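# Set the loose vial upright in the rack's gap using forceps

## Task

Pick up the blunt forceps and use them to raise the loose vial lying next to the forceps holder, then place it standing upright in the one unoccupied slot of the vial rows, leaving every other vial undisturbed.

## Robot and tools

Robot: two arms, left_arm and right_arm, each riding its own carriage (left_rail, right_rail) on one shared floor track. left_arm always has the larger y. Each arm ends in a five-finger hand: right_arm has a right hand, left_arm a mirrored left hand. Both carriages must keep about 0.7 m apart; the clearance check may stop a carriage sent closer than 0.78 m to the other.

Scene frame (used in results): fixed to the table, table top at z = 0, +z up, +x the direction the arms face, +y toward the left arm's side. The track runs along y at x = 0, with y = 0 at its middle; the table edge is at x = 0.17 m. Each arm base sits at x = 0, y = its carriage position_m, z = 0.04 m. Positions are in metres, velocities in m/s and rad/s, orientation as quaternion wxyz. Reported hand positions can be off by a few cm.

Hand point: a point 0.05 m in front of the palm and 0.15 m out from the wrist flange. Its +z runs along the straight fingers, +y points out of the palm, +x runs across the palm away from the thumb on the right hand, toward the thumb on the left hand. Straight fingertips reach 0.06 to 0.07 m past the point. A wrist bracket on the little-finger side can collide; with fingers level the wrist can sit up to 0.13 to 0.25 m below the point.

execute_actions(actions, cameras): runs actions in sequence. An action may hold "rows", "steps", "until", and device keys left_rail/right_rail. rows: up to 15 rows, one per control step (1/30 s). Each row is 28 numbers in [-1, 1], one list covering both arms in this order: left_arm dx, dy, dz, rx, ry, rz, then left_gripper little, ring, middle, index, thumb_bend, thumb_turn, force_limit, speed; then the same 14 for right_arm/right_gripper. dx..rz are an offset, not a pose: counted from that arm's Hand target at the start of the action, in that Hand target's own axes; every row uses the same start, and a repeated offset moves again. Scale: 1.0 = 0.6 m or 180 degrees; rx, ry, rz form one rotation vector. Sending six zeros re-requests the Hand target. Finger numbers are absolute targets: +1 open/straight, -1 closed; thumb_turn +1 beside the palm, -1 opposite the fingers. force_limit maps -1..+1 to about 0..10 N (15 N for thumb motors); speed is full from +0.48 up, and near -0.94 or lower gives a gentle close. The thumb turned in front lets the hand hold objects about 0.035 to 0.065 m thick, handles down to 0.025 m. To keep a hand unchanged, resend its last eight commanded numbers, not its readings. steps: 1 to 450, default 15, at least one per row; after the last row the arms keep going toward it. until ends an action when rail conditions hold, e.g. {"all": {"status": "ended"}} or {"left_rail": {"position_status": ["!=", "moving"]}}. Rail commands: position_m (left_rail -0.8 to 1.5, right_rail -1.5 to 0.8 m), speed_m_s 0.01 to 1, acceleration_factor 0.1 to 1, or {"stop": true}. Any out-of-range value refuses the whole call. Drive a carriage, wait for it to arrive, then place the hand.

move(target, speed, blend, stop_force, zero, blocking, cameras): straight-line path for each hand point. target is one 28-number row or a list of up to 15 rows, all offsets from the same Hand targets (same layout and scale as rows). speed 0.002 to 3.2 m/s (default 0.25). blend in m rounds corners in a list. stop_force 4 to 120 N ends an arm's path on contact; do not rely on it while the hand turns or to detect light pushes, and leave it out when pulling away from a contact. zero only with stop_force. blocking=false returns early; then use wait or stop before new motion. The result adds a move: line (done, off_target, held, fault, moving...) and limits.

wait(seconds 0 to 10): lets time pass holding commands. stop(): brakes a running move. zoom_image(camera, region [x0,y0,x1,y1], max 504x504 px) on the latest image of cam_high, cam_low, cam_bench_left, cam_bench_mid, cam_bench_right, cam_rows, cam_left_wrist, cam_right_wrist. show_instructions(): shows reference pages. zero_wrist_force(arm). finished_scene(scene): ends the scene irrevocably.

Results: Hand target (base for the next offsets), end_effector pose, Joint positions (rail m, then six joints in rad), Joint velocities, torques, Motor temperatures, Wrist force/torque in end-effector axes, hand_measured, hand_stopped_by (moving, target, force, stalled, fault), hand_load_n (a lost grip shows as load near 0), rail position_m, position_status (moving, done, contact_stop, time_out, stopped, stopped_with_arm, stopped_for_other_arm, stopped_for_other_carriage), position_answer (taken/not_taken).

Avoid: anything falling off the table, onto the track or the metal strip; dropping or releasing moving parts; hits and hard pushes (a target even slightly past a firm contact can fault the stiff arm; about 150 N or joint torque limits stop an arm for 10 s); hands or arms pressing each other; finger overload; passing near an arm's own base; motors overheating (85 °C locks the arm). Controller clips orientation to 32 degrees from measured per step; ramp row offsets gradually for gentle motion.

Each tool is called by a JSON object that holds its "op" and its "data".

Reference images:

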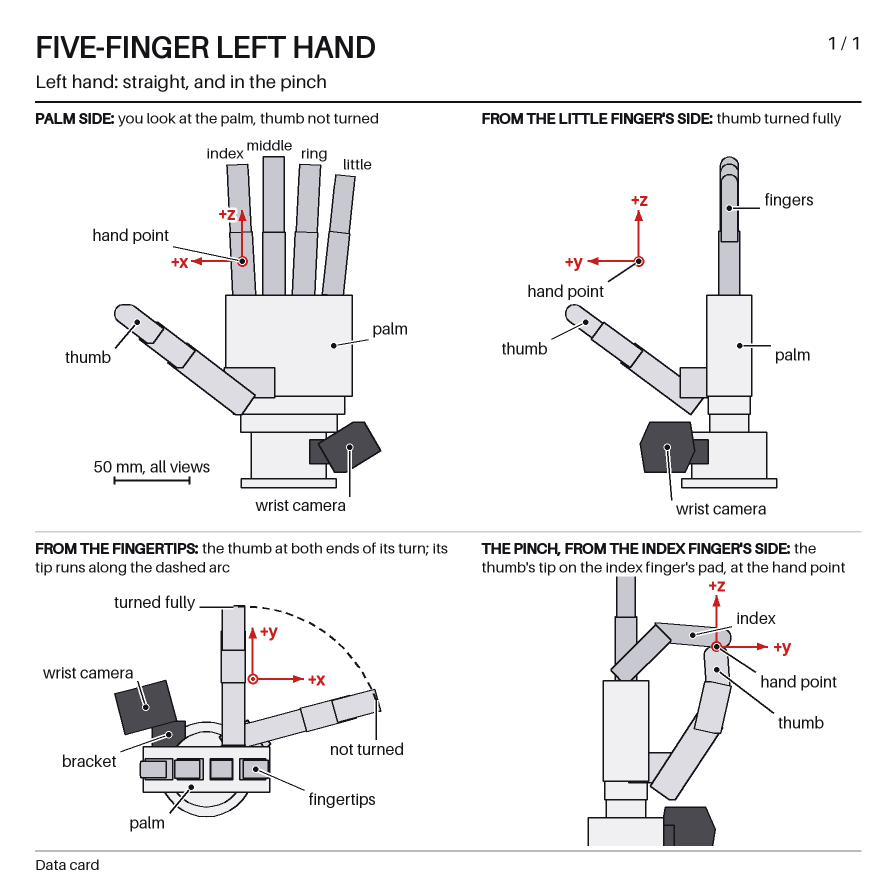

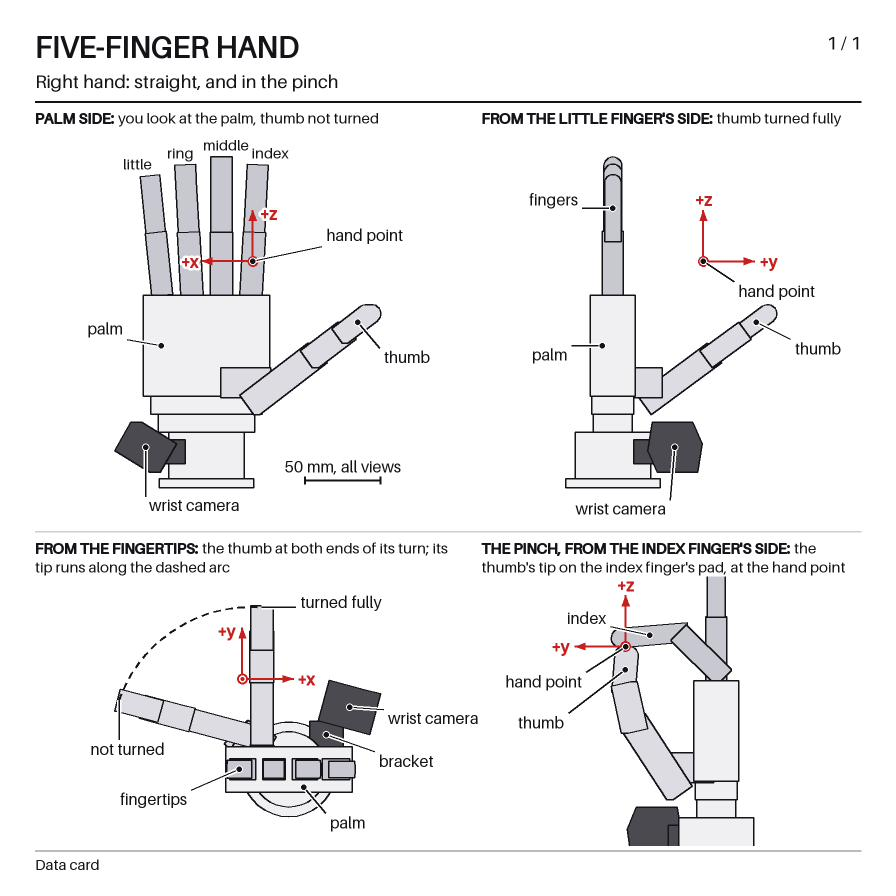

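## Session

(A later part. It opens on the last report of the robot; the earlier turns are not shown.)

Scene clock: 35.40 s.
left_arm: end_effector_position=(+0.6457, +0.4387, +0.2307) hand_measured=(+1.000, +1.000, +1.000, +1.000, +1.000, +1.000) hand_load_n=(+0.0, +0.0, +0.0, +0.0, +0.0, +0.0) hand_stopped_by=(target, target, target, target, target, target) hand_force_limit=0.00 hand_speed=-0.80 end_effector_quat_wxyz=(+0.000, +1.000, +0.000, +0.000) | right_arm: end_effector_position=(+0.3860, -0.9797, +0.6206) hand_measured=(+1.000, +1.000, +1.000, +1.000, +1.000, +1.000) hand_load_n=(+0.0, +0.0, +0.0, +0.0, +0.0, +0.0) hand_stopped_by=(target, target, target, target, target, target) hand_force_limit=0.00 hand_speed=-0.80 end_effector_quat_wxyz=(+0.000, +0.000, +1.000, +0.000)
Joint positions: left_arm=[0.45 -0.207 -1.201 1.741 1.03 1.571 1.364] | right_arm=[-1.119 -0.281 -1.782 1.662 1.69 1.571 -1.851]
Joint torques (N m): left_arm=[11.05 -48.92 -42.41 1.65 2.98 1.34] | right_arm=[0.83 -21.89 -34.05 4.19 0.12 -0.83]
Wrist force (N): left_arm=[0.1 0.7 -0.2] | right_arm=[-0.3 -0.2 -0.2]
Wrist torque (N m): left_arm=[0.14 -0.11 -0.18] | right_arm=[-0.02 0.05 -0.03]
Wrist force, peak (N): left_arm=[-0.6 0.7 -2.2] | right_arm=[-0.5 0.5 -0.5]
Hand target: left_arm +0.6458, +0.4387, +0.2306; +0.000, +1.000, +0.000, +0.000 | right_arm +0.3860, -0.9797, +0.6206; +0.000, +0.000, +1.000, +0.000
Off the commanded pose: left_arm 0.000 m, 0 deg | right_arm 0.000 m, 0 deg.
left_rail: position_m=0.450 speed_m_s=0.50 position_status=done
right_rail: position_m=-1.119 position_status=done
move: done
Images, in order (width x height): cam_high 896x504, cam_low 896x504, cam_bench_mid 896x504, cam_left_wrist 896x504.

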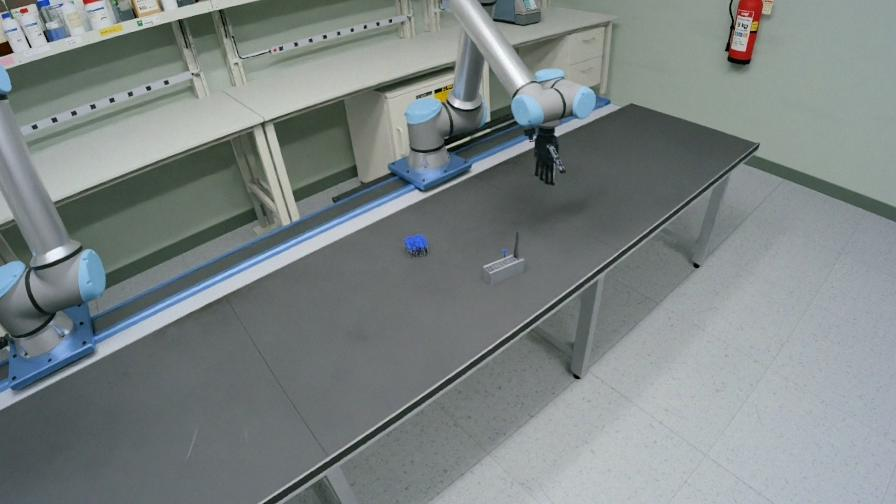

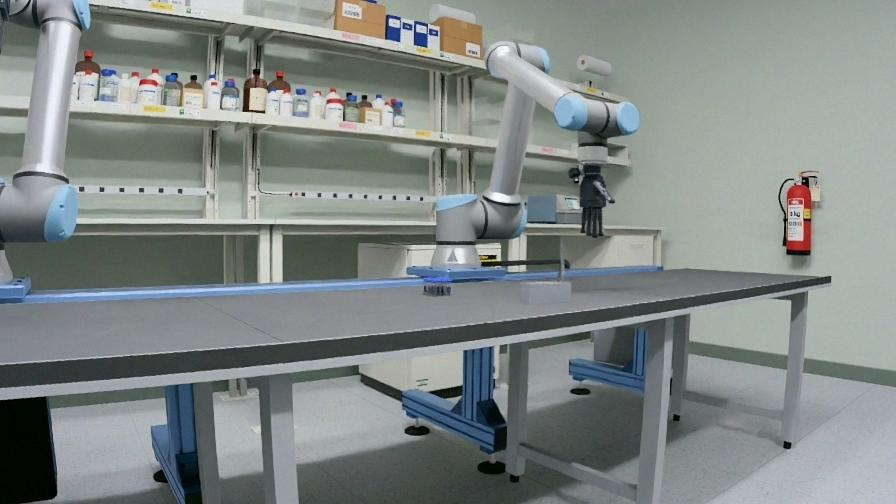

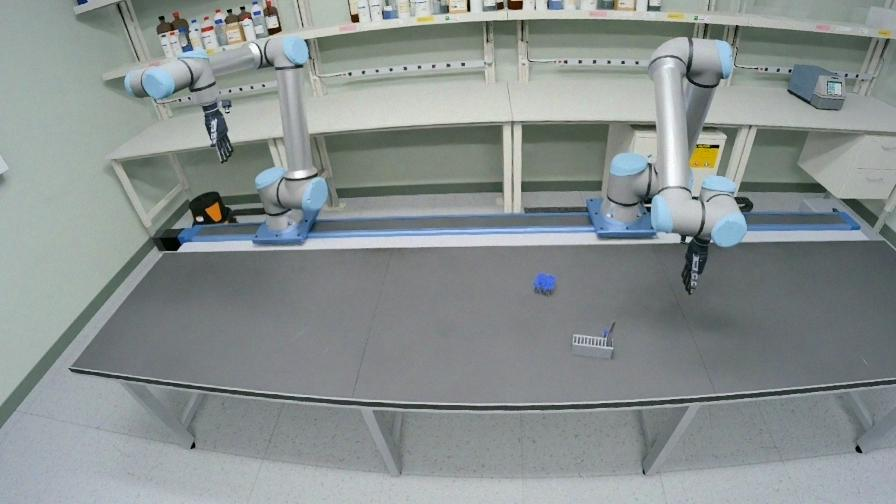

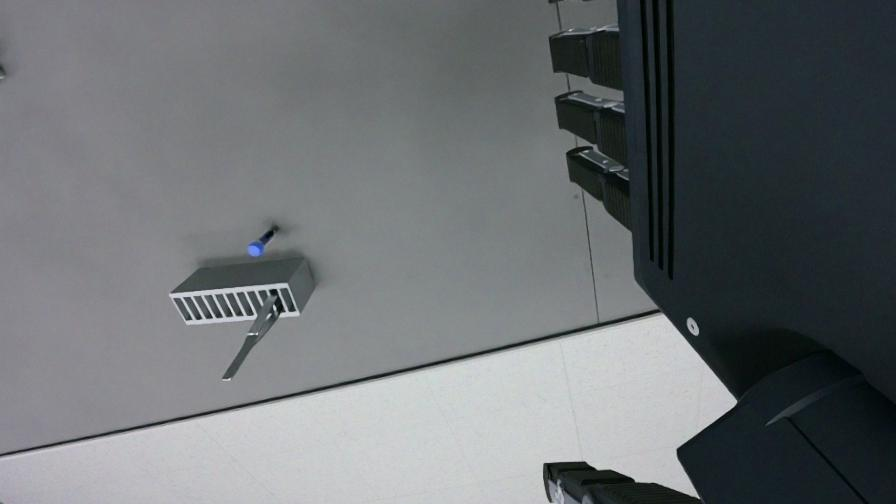

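{"op": "move", "data": {"target": [-0.06,0.165,0,0,0,0,1,1,1,1,1,1,0,-0.8,0,0,0,0,0,0,1,1,1,1,1,1,0,-0.8], "cameras": ["cam_left_wrist","cam_bench_mid"]}}

{"op": "zoom_image", "data": {"camera": "cam_left_wrist", "region": [300, 180, 480, 360]}}

{"op": "zoom_image", "data": {"camera": "cam_left_wrist", "region": [250, 130, 550, 430]}}

Scene clock: 55.03 s.
left_arm: end_effector_position=(+0.6098, +0.3398, +0.2306) hand_measured=(+1.000, +1.000, +1.000, +1.000, +1.000, +1.000) hand_load_n=(+0.0, +0.0, +0.0, +0.0, +0.0, +0.0) hand_stopped_by=(target, target, target, target, target, target) hand_force_limit=0.00 hand_speed=-0.80 end_effector_quat_wxyz=(+0.000, +1.000, +0.000, +0.000) | right_arm: end_effector_position=(+0.3860, -0.9797, +0.6206) hand_measured=(+1.000, +1.000, +1.000, +1.000, +1.000, +1.000) hand_load_n=(+0.0, +0.0, +0.0, +0.0, +0.0, -0.5) hand_stopped_by=(target, target, target, target, target, target) hand_force_limit=0.00 hand_speed=-0.80 end_effector_quat_wxyz=(+0.000, +0.000, +1.000, +0.000)
Joint positions: left_arm=[0.45 -0.391 -1.254 1.817 1.008 1.571 1.18] | right_arm=[-1.119 -0.281 -1.782 1.662 1.69 1.571 -1.851]
Joint torques (N m): left_arm=[-6.42 -66.34 -25.78 1.44 -2.66 -2.36] | right_arm=[-3.12 -20.57 -34.52 3.9 -0.29 -1.08]
Wrist force (N): left_arm=[-0.1 0.4 -0.2] | right_arm=[0.0 0.0 -0.3]
Wrist torque (N m): left_arm=[0.11 -0.04 0.14] | right_arm=[0.02 0.00 0.00]
Wrist force, peak (N): left_arm=[-0.4 1.8 0.0] | right_arm=[-0.3 0.6 -0.7]
Hand target: left_arm +0.6098, +0.3397, +0.2306; +0.000, +1.000, +0.000, +0.000 | right_arm +0.3860, -0.9797, +0.6206; +0.000, +0.000, +1.000, +0.000
Off the commanded pose: left_arm 0.000 m, 0 deg | right_arm 0.000 m, 0 deg.
left_rail: position_m=0.450 speed_m_s=0.50 position_status=done
right_rail: position_m=-1.119 position_status=done
move: done
Images, in order (width x height): cam_bench_mid 896x504, cam_left_wrist 896x504.

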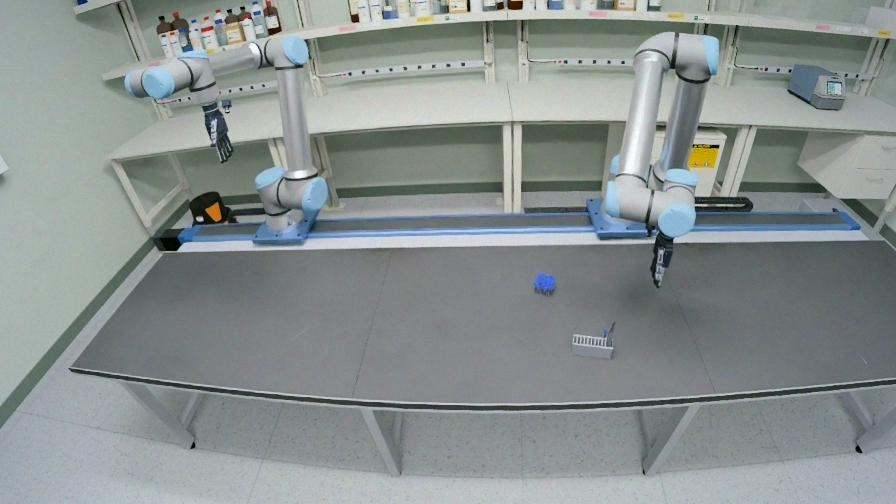

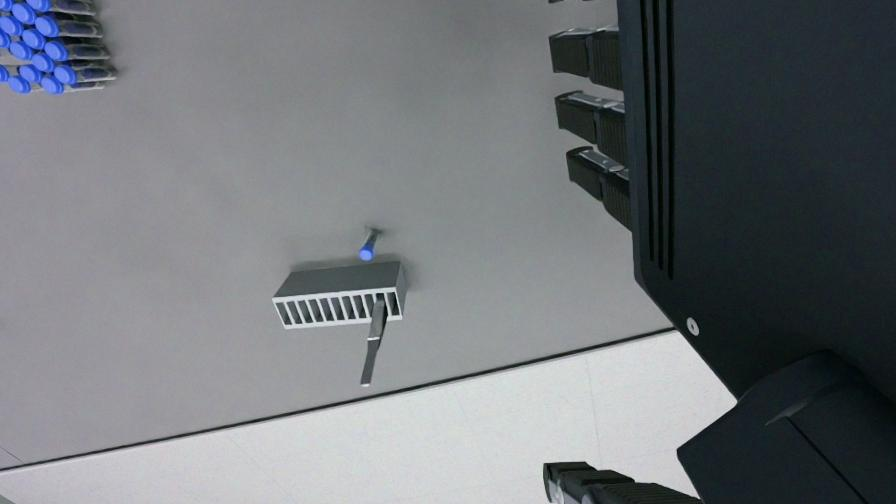

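Scaled by 2.800.

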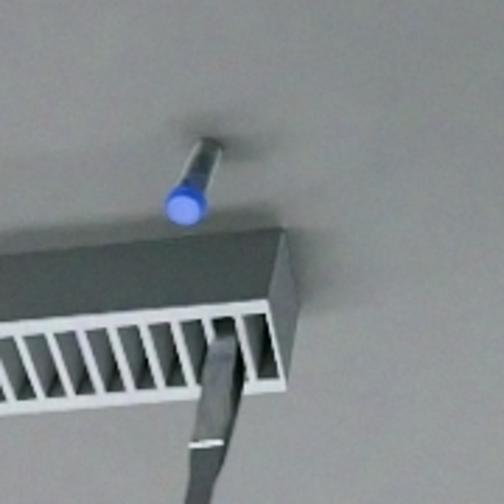

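Scaled by 1.680.

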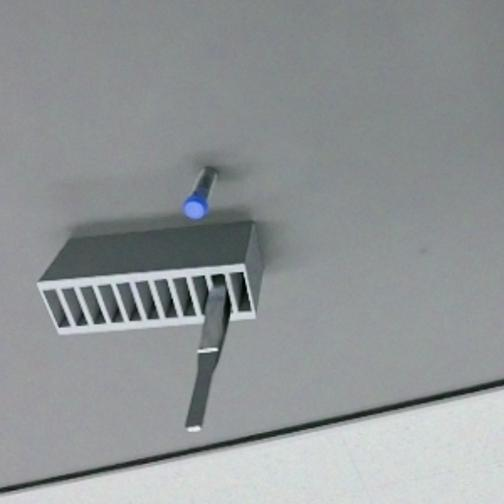

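{"op": "move", "data": {"target": [[-0.167,0,-0.4167,0,0,0,1,1,1,1,1,1,0,-0.8,0,0,0,0,0,0,1,1,1,1,1,1,0,-0.8],[-0.167,0,-0.4167,0,0,-0.5,1,1,1,1,1,1,0,-0.8,0,0,0,0,0,0,1,1,1,1,1,1,0,-0.8],[-0.167,0,-0.4167,0,0,-1.0,1,1,1,1,1,1,0,-0.8,0,0,0,0,0,0,1,1,1,1,1,1,0,-0.8]], "speed": [0.3,0.6,0.6], "cameras": ["cam_left_wrist","cam_high"]}}

Scene clock: 161.20 s.
left_arm: end_effector_position=(+0.5096, +0.3397, +0.4807) hand_measured=(+1.000, +1.000, +1.000, +1.000, +1.000, +1.000) hand_load_n=(+0.5, +0.0, +0.0, +0.0, +0.0, +0.0) hand_stopped_by=(target, target, target, target, target, target) hand_force_limit=0.00 hand_speed=-0.80 end_effector_quat_wxyz=(+0.000, +0.000, +1.000, +0.000) | right_arm: end_effector_position=(+0.3860, -0.9797, +0.6206) hand_measured=(+1.000, +1.000, +1.000, +1.000, +1.000, +1.000) hand_load_n=(+0.0, +0.0, +0.0, +0.0, +0.0, +0.0) hand_stopped_by=(target, target, target, target, target, target) hand_force_limit=0.00 hand_speed=-0.80 end_effector_quat_wxyz=(+0.000, +0.000, +1.000, +0.000)
Joint positions: left_arm=[0.45 -0.618 -1.419 1.556 1.433 1.571 -2.189] | right_arm=[-1.119 -0.281 -1.782 1.662 1.69 1.571 -1.851]
Joint torques (N m): left_arm=[10.12 -39.49 -48.95 5.93 -2.79 -2.58] | right_arm=[-0.33 -19.82 -35.06 3.79 -0.19 -0.77]
Wrist force (N): left_arm=[0.1 0.7 -0.6] | right_arm=[-0.3 0.4 0.2]
Wrist torque (N m): left_arm=[0.17 -0.07 0.12] | right_arm=[0.05 0.03 -0.01]
Wrist force, peak (N): left_arm=[-0.7 0.4 -1.9] | right_arm=[0.7 -0.4 -0.5]
Hand target: left_arm +0.5096, +0.3397, +0.4807; +0.000, +0.000, +1.000, +0.000 | right_arm +0.3860, -0.9797, +0.6206; +0.000, +0.000, +1.000, +0.000
Off the commanded pose: left_arm 0.000 m, 0 deg | right_arm 0.000 m, 0 deg.
left_rail: position_m=0.450 speed_m_s=0.50 position_status=done
right_rail: position_m=-1.119 position_status=done
move: done
Images, in order (width x height): cam_high 896x504, cam_left_wrist 896x504.

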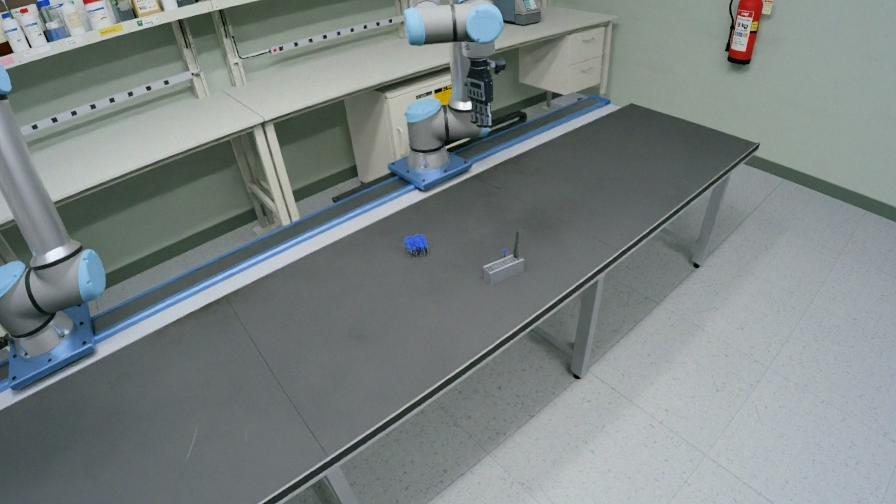

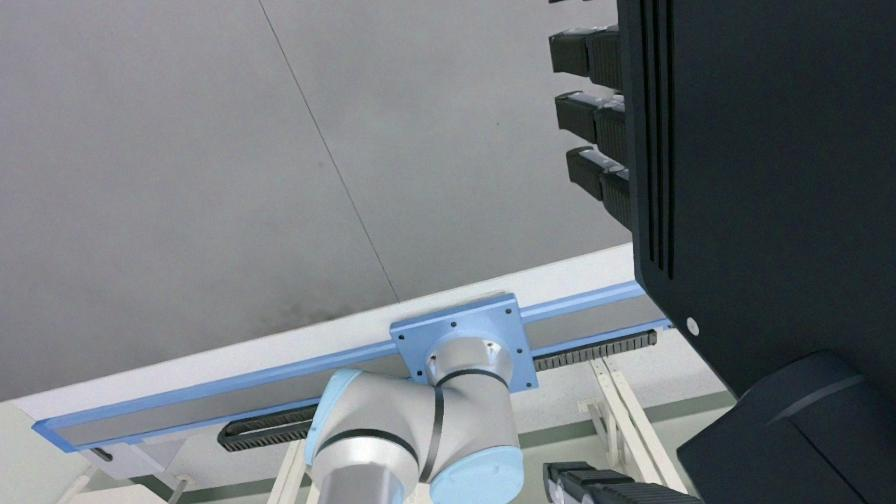

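{"op": "move", "data": {"target": [0,0,0,0,-0.5,0,1,1,1,1,1,-1,0,0,0,0,0,0,0,0,1,1,1,1,1,1,0,-0.8], "speed": 0.5}}

{"op": "execute_actions", "data": {"actions": [{"left_rail":{"position_m":0.02},"steps":120,"until":{"left_rail":{"position_status":["!=","moving"]}}}], "cameras": ["all"]}}

Scene clock: 166.63 s.
left_arm: end_effector_position=(+0.5096, +0.3397, +0.4807) hand_measured=(+1.000, +1.000, +1.000, +1.000, +1.000, -1.000) hand_load_n=(+0.0, +0.0, +0.0, +0.0, +0.0, +0.0) hand_stopped_by=(target, target, target, target, target, target) hand_force_limit=0.00 hand_speed=0.00 end_effector_quat_wxyz=(+0.707, +0.000, +0.707, +0.000) | right_arm: end_effector_position=(+0.3860, -0.9797, +0.6206) hand_measured=(+1.000, +1.000, +1.000, +1.000, +1.000, +1.000) hand_load_n=(+0.0, +0.0, +0.0, +0.0, +0.0, +0.0) hand_stopped_by=(target, target, target, target, target, target) hand_force_limit=0.00 hand_speed=-0.80 end_effector_quat_wxyz=(+0.000, +0.000, +1.000, +0.000)
Joint positions: left_arm=[0.45 -1.241 -2.122 2.318 -0.196 0.33 -1.571] | right_arm=[-1.119 -0.281 -1.782 1.662 1.69 1.571 -1.851]
Joint torques (N m): left_arm=[-6.92 -7.57 -37.53 -3.04 3.08 2.14] | right_arm=[-0.73 -20.63 -33.63 3.78 -0.03 -0.79]
Wrist force (N): left_arm=[3.1 0.8 -1.5] | right_arm=[0.0 0.3 0.1]
Wrist torque (N m): left_arm=[0.17 -0.55 -0.02] | right_arm=[0.04 -0.01 0.01]
Wrist force, peak (N): left_arm=[3.7 1.0 -1.7] | right_arm=[0.5 0.0 -0.8]
Hand target: left_arm +0.5096, +0.3397, +0.4807; +0.707, +0.000, +0.707, +0.000 | right_arm +0.3860, -0.9797, +0.6206; +0.000, +0.000, +1.000, +0.000
Off the commanded pose: left_arm 0.000 m, 0 deg | right_arm 0.000 m, 0 deg.
left_rail: position_m=0.450 speed_m_s=0.50 position_status=done
right_rail: position_m=-1.119 position_status=done
move: done

Scene clock: 168.83 s.
left_arm: end_effector_position=(+0.5096, -0.0903, +0.4807) hand_measured=(+1.000, +1.000, +1.000, +1.000, +1.000, -1.000) hand_load_n=(+0.0, +0.0, +0.0, +0.0, +0.0, +0.0) hand_stopped_by=(target, target, target, target, target, target) hand_force_limit=0.00 hand_speed=0.00 end_effector_quat_wxyz=(+0.707, +0.000, +0.707, +0.000) | right_arm: end_effector_position=(+0.3860, -0.9797, +0.6206) hand_measured=(+1.000, +1.000, +1.000, +1.000, +1.000, +1.000) hand_load_n=(+0.0, +0.0, +0.0, +0.0, +0.0, +0.0) hand_stopped_by=(target, target, target, target, target, target) hand_force_limit=0.00 hand_speed=-0.80 end_effector_quat_wxyz=(+0.000, +0.000, +1.000, +0.000)
Joint positions: left_arm=[0.02 -1.241 -2.122 2.318 -0.196 0.33 -1.571] | right_arm=[-1.119 -0.281 -1.782 1.662 1.69 1.571 -1.851]
Joint torques (N m): left_arm=[4.16 1.44 -41.93 -1.17 1.89 1.49] | right_arm=[-1.79 -16.86 -34.6 4.45 -0.24 -0.79]
Wrist force (N): left_arm=[3.0 0.5 -1.6] | right_arm=[-0.2 0.2 -0.6]
Wrist torque (N m): left_arm=[0.12 -0.53 -0.01] | right_arm=[0.06 0.05 0.00]
Wrist force, peak (N): left_arm=[3.2 1.9 -1.6] | right_arm=[0.0 0.5 -0.7]
Hand target: left_arm +0.5096, -0.0903, +0.4807; +0.707, +0.000, +0.707, +0.000 | right_arm +0.3860, -0.9797, +0.6206; +0.000, +0.000, +1.000, +0.000
Off the commanded pose: left_arm 0.000 m, 0 deg | right_arm 0.000 m, 0 deg.
left_rail: position_m=0.020 speed_m_s=0.50 position_status=done
right_rail: position_m=-1.119 position_status=done

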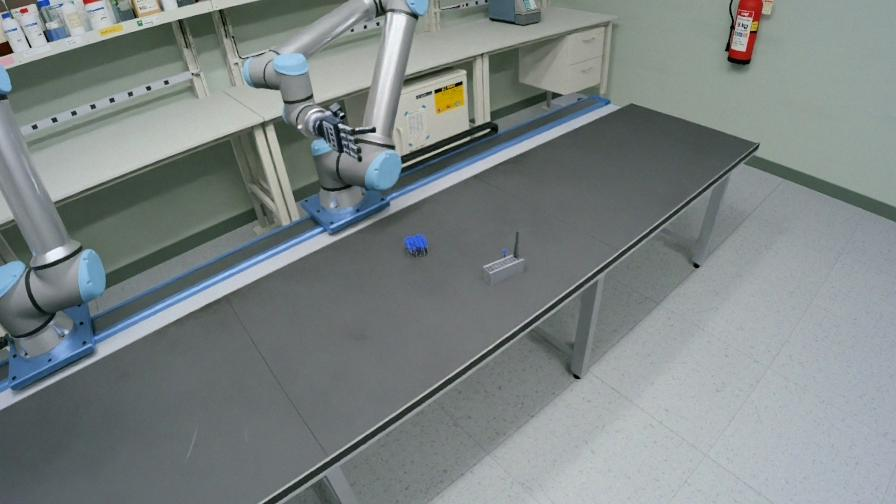

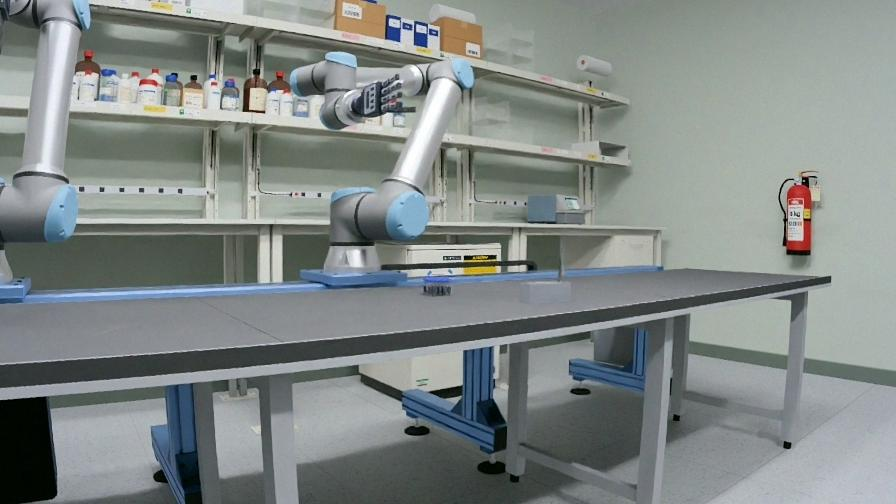

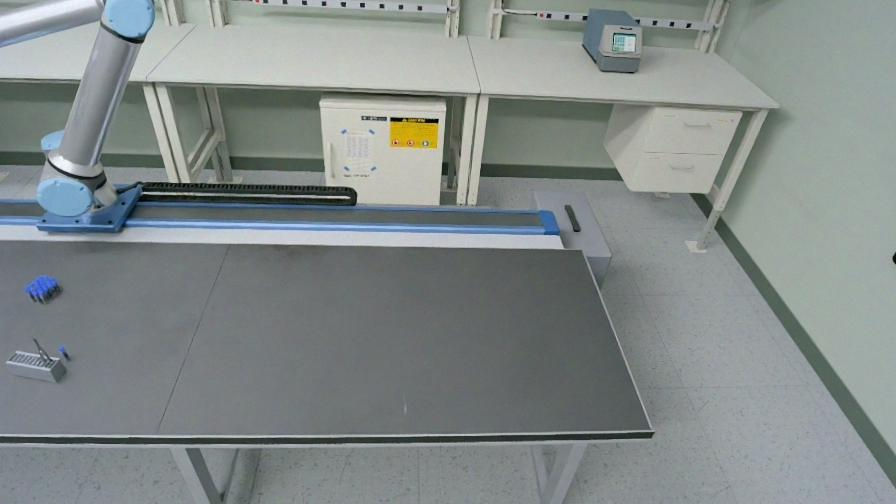

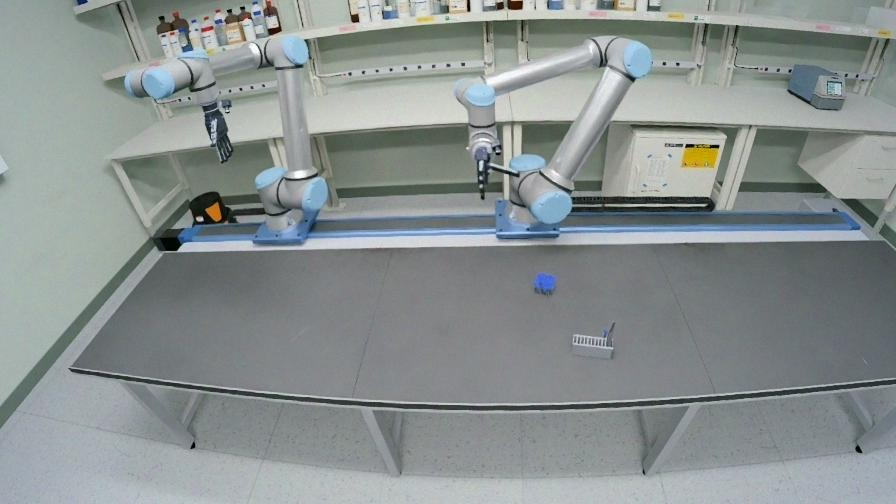

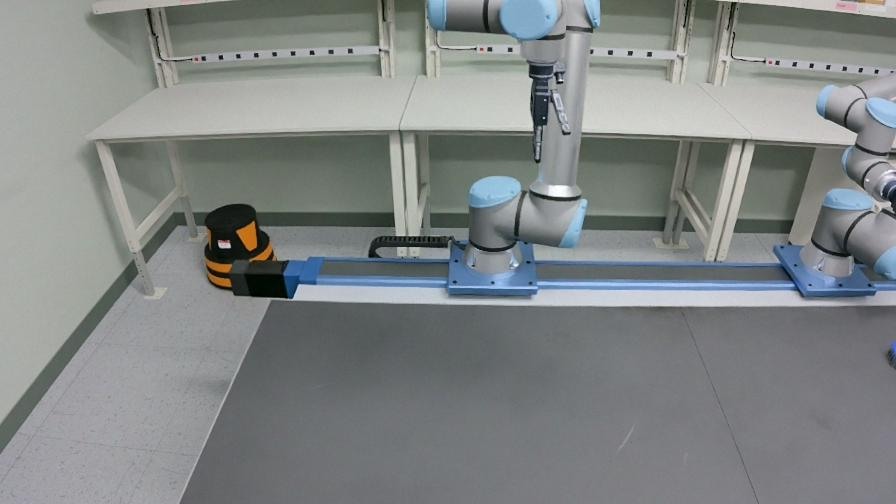

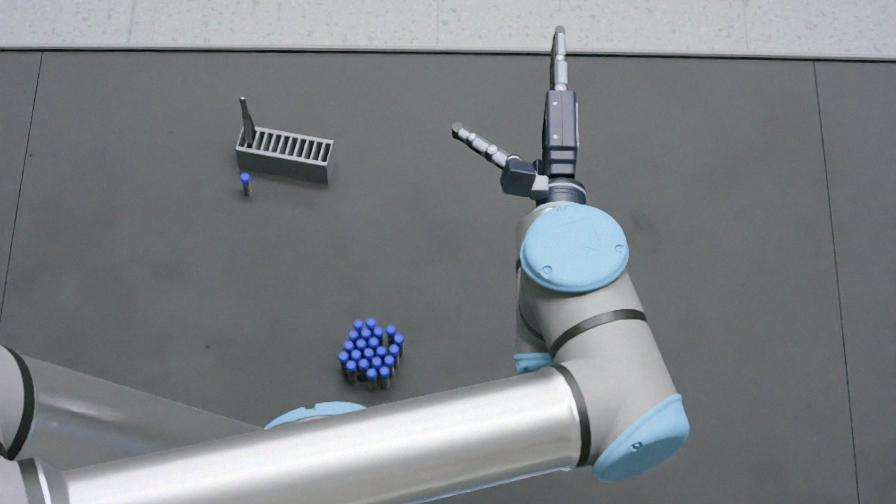

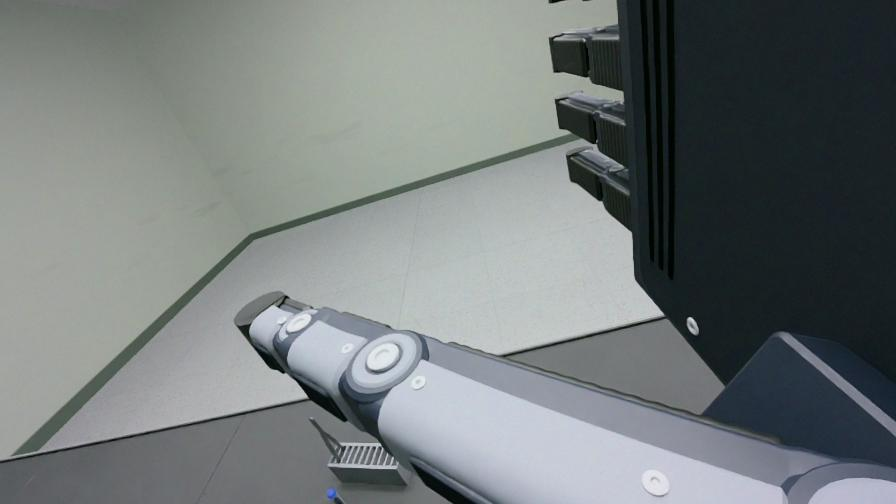

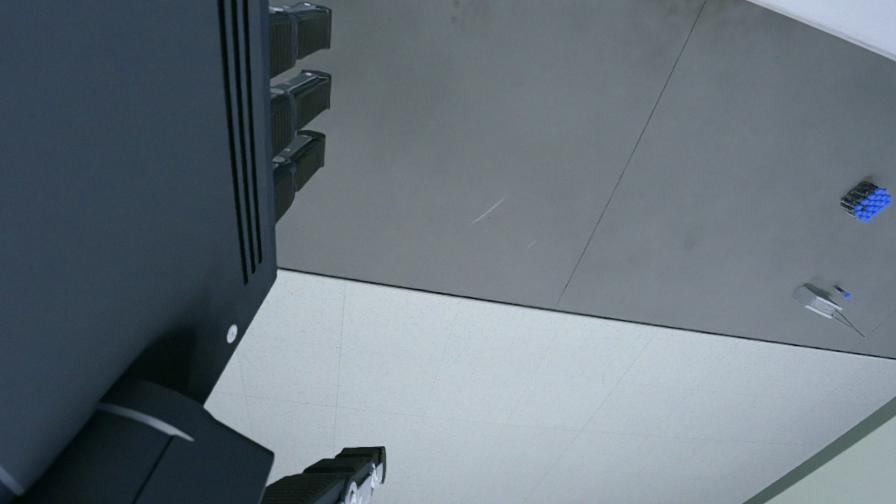

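{"op": "move", "data": {"target": [[0.2,0.5422,0.1,0,0,0,1,1,1,1,1,-1,0,0,0,0,0,0,0,0,1,1,1,1,1,1,0,-0.8],[0.4667,0.5422,0.1507,0,0,0,1,1,1,1,1,-1,0,0,0,0,0,0,0,0,1,1,1,1,1,1,0,-0.8]], "blend": 0.05, "speed": 0.35, "cameras": ["cam_left_wrist","cam_rows","cam_high","cam_low","cam_bench_mid"]}}

{"op": "zoom_image", "data": {"camera": "cam_rows", "region": [180, 60, 380, 220]}}

{"op": "zoom_image", "data": {"camera": "cam_left_wrist", "region": [200, 200, 500, 500]}}

Scene clock: 175.57 s.
left_arm: end_effector_position=(+0.6000, +0.2351, +0.2007) hand_measured=(+1.000, +1.000, +1.000, +1.000, +1.000, -1.000) hand_load_n=(+0.0, +0.0, +0.0, -0.5, -0.5, +0.0) hand_stopped_by=(target, target, target, target, target, target) hand_force_limit=0.00 hand_speed=0.00 end_effector_quat_wxyz=(+0.707, +0.000, +0.707, +0.000) | right_arm: end_effector_position=(+0.3860, -0.9797, +0.6206) hand_measured=(+1.000, +1.000, +1.000, +1.000, +1.000, +1.000) hand_load_n=(+0.0, +0.0, +0.0, -0.5, +0.0, +0.0) hand_stopped_by=(target, target, target, target, target, target) hand_force_limit=0.00 hand_speed=-0.80 end_effector_quat_wxyz=(+0.000, +0.000, +1.000, +0.000)
Joint positions: left_arm=[0.02 -0.059 -1.545 2.548 -1.003 1.512 -1.571] | right_arm=[-1.119 -0.281 -1.782 1.662 1.69 1.571 -1.851]
Joint torques (N m): left_arm=[10.37 -19.41 -35.26 -4.18 3.05 1.47] | right_arm=[-3.36 -18.96 -34.3 3.53 -0.13 -0.87]
Wrist force (N): left_arm=[2.6 1.5 -1.9] | right_arm=[0.0 0.3 0.1]
Wrist torque (N m): left_arm=[0.26 -0.52 -0.09] | right_arm=[0.04 -0.01 0.00]
Wrist force, peak (N): left_arm=[4.4 1.4 -1.9] | right_arm=[0.6 0.4 -0.6]
Hand target: left_arm +0.6000, +0.2351, +0.2006; +0.707, +0.000, +0.707, +0.000 | right_arm +0.3860, -0.9797, +0.6206; +0.000, +0.000, +1.000, +0.000
Off the commanded pose: left_arm 0.000 m, 0 deg | right_arm 0.000 m, 0 deg.
left_rail: position_m=0.020 speed_m_s=0.50 position_status=done
right_rail: position_m=-1.119 position_status=done
move: done
Images, in order (width x height): cam_high 896x504, cam_low 896x504, cam_bench_mid 896x504, cam_rows 896x504, cam_left_wrist 896x504.

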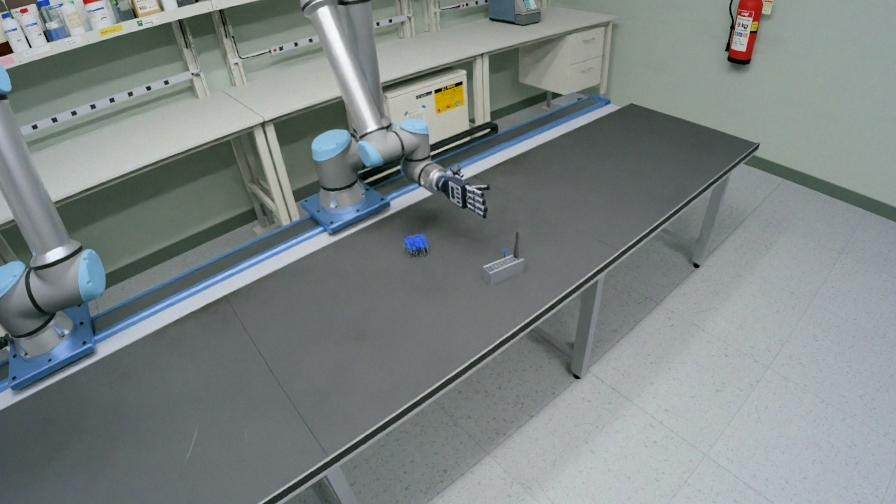

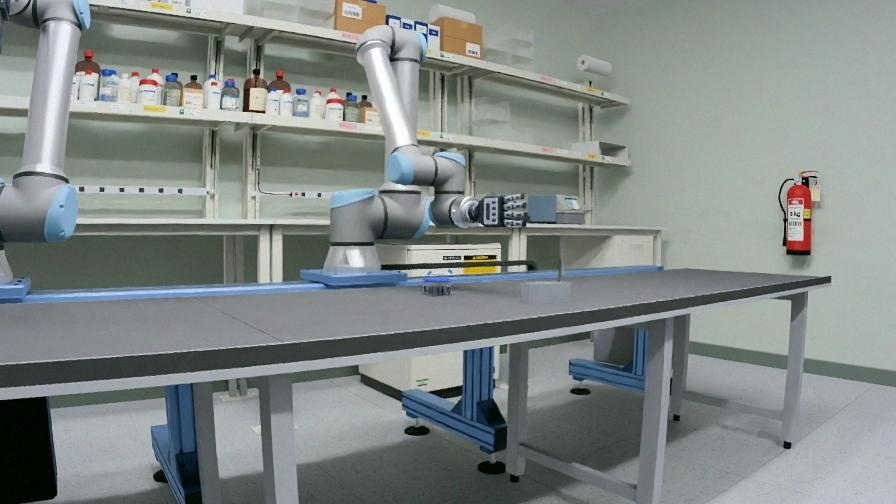

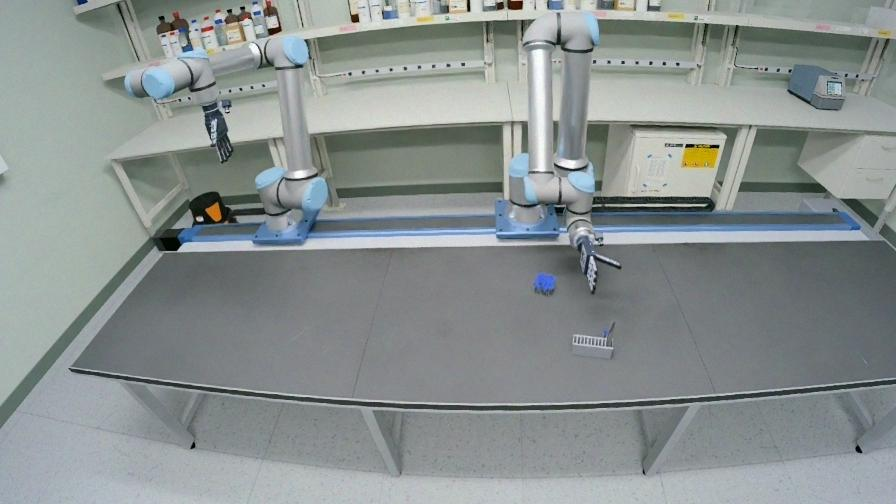

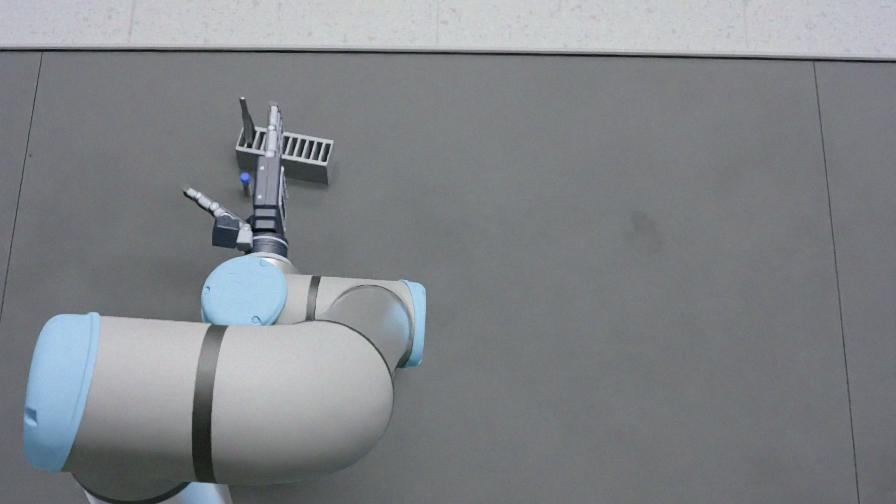

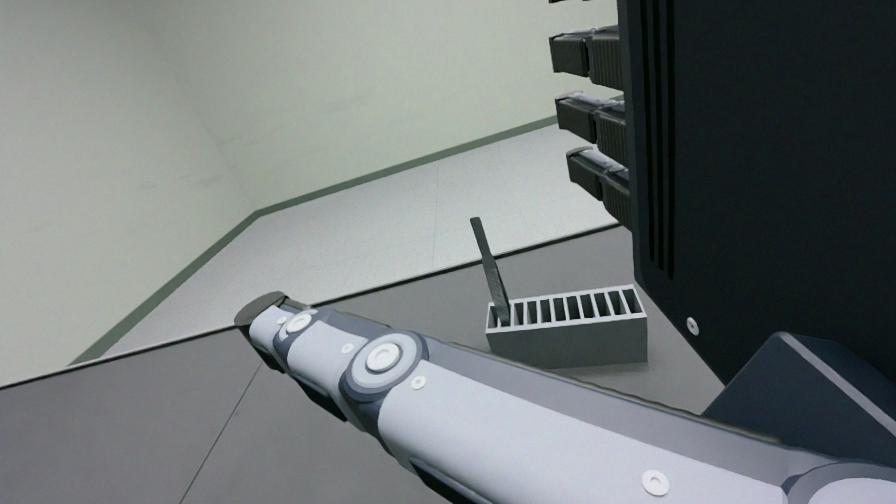

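Scaled by 2.520.

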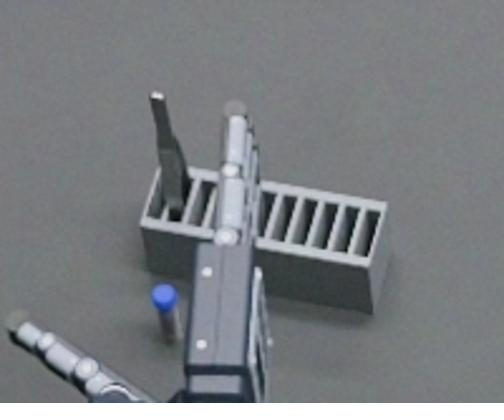

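Scaled by 1.680.

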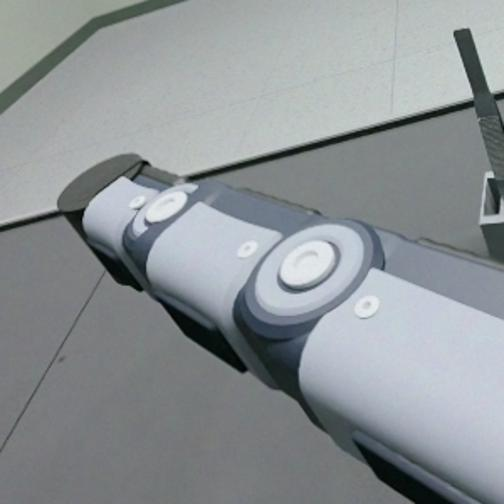

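{"op": "move", "data": {"target": [0.1333,0,0,0,0,0,1,1,1,1,1,-1,0,0,0,0,0,0,0,0,1,1,1,1,1,1,0,-0.8], "cameras": ["cam_left_wrist","cam_rows","cam_bench_mid"]}}

{"op": "zoom_image", "data": {"camera": "cam_rows", "region": [180, 80, 340, 240]}}

{"op": "zoom_image", "data": {"camera": "cam_left_wrist", "region": [400, 130, 650, 330]}}

{"op": "zoom_image", "data": {"camera": "cam_bench_mid", "region": [540, 260, 660, 380]}}

Scene clock: 206.90 s.
left_arm: end_effector_position=(+0.6000, +0.2350, +0.1207) hand_measured=(+1.000, +1.000, +1.000, +1.000, +1.000, -1.000) hand_load_n=(+0.0, +0.0, +0.0, +0.0, +0.0, +0.0) hand_stopped_by=(target, target, target, target, target, target) hand_force_limit=0.00 hand_speed=0.00 end_effector_quat_wxyz=(+0.707, +0.000, +0.707, +0.000) | right_arm: end_effector_position=(+0.3860, -0.9797, +0.6206) hand_measured=(+1.000, +1.000, +1.000, +1.000, +1.000, +1.000) hand_load_n=(+0.0, +0.0, +0.0, +0.0, -0.5, +0.5) hand_stopped_by=(target, target, target, target, target, target) hand_force_limit=0.00 hand_speed=-0.80 end_effector_quat_wxyz=(+0.000, +0.000, +1.000, +0.000)
Joint positions: left_arm=[0.02 -0.059 -1.327 2.586 -1.259 1.512 -1.571] | right_arm=[-1.119 -0.281 -1.782 1.662 1.69 1.571 -1.851]
Joint torques (N m): left_arm=[11.05 -25.58 -7.54 -3.98 2.96 1.62] | right_arm=[0.31 -20.54 -34.42 4.17 -0.24 -1.21]
Wrist force (N): left_arm=[3.0 1.1 -2.2] | right_arm=[-0.2 -0.2 -0.2]
Wrist torque (N m): left_arm=[0.22 -0.60 -0.08] | right_arm=[-0.02 0.03 -0.02]
Wrist force, peak (N): left_arm=[4.0 1.0 -2.0] | right_arm=[-0.4 0.6 -0.1]
Hand target: left_arm +0.6000, +0.2350, +0.1207; +0.707, +0.000, +0.707, +0.000 | right_arm +0.3860, -0.9797, +0.6206; +0.000, +0.000, +1.000, +0.000
Off the commanded pose: left_arm 0.000 m, 0 deg | right_arm 0.000 m, 0 deg.
left_rail: position_m=0.020 speed_m_s=0.50 position_status=done
right_rail: position_m=-1.119 position_status=done
move: done
Images, in order (width x height): cam_bench_mid 896x504, cam_rows 896x504, cam_left_wrist 896x504.

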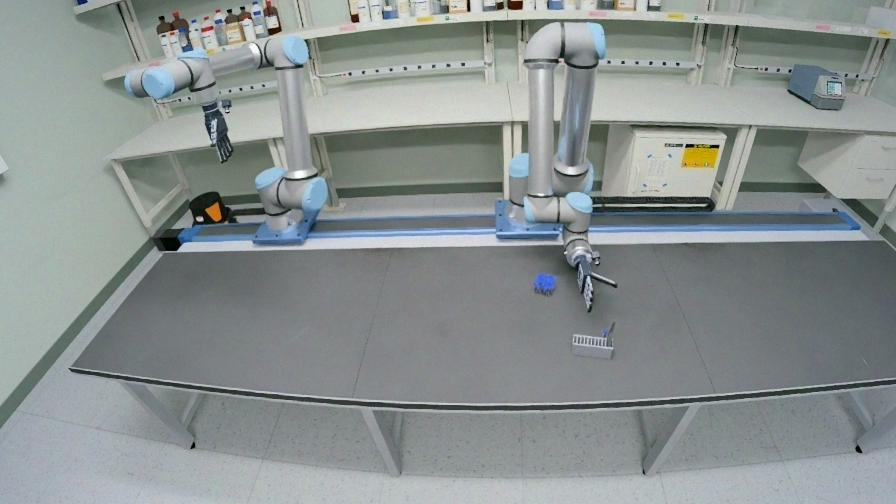

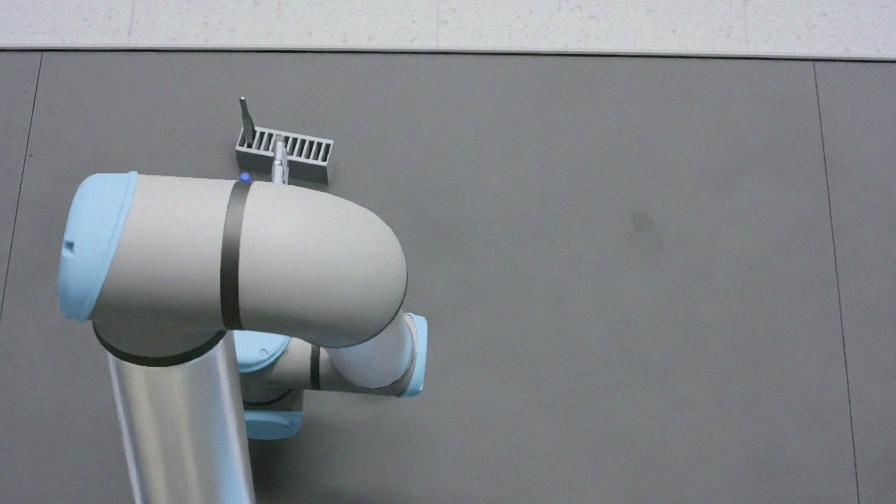

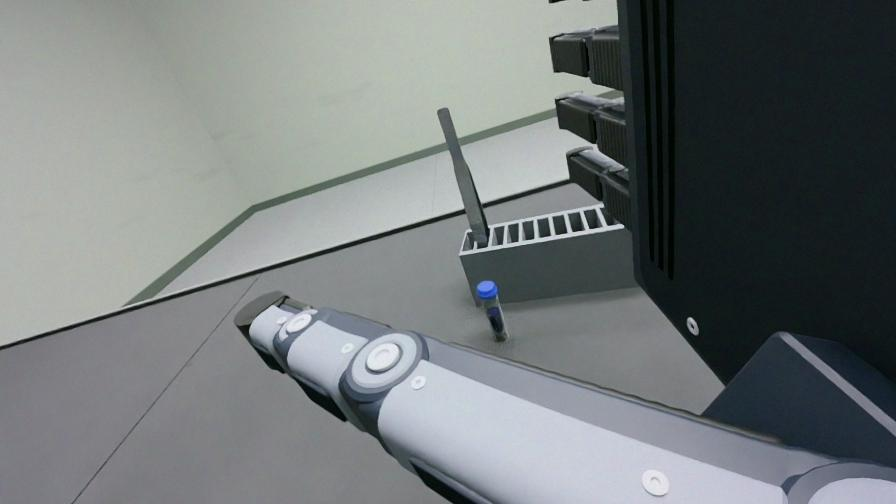

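Scaled by 3.150.

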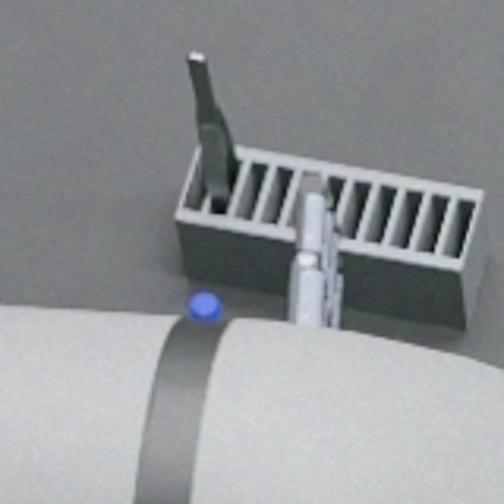

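Scaled by 2.016.

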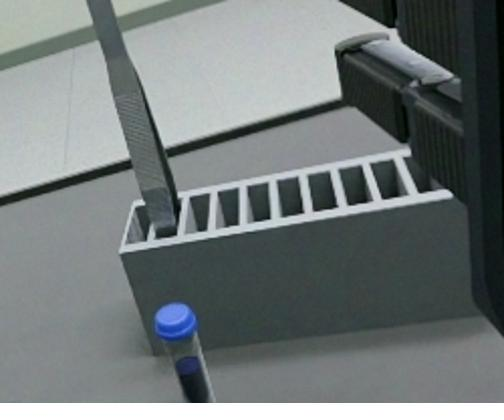

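Scaled by 4.200.

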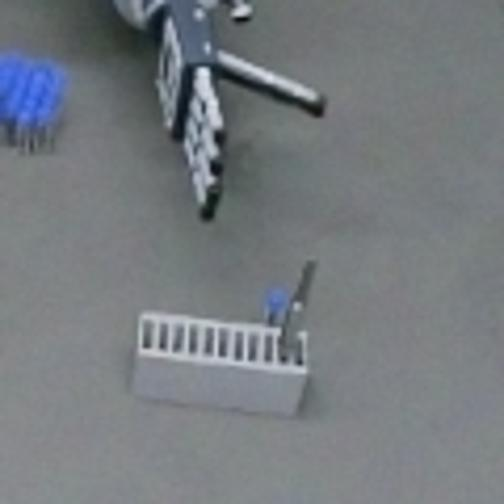

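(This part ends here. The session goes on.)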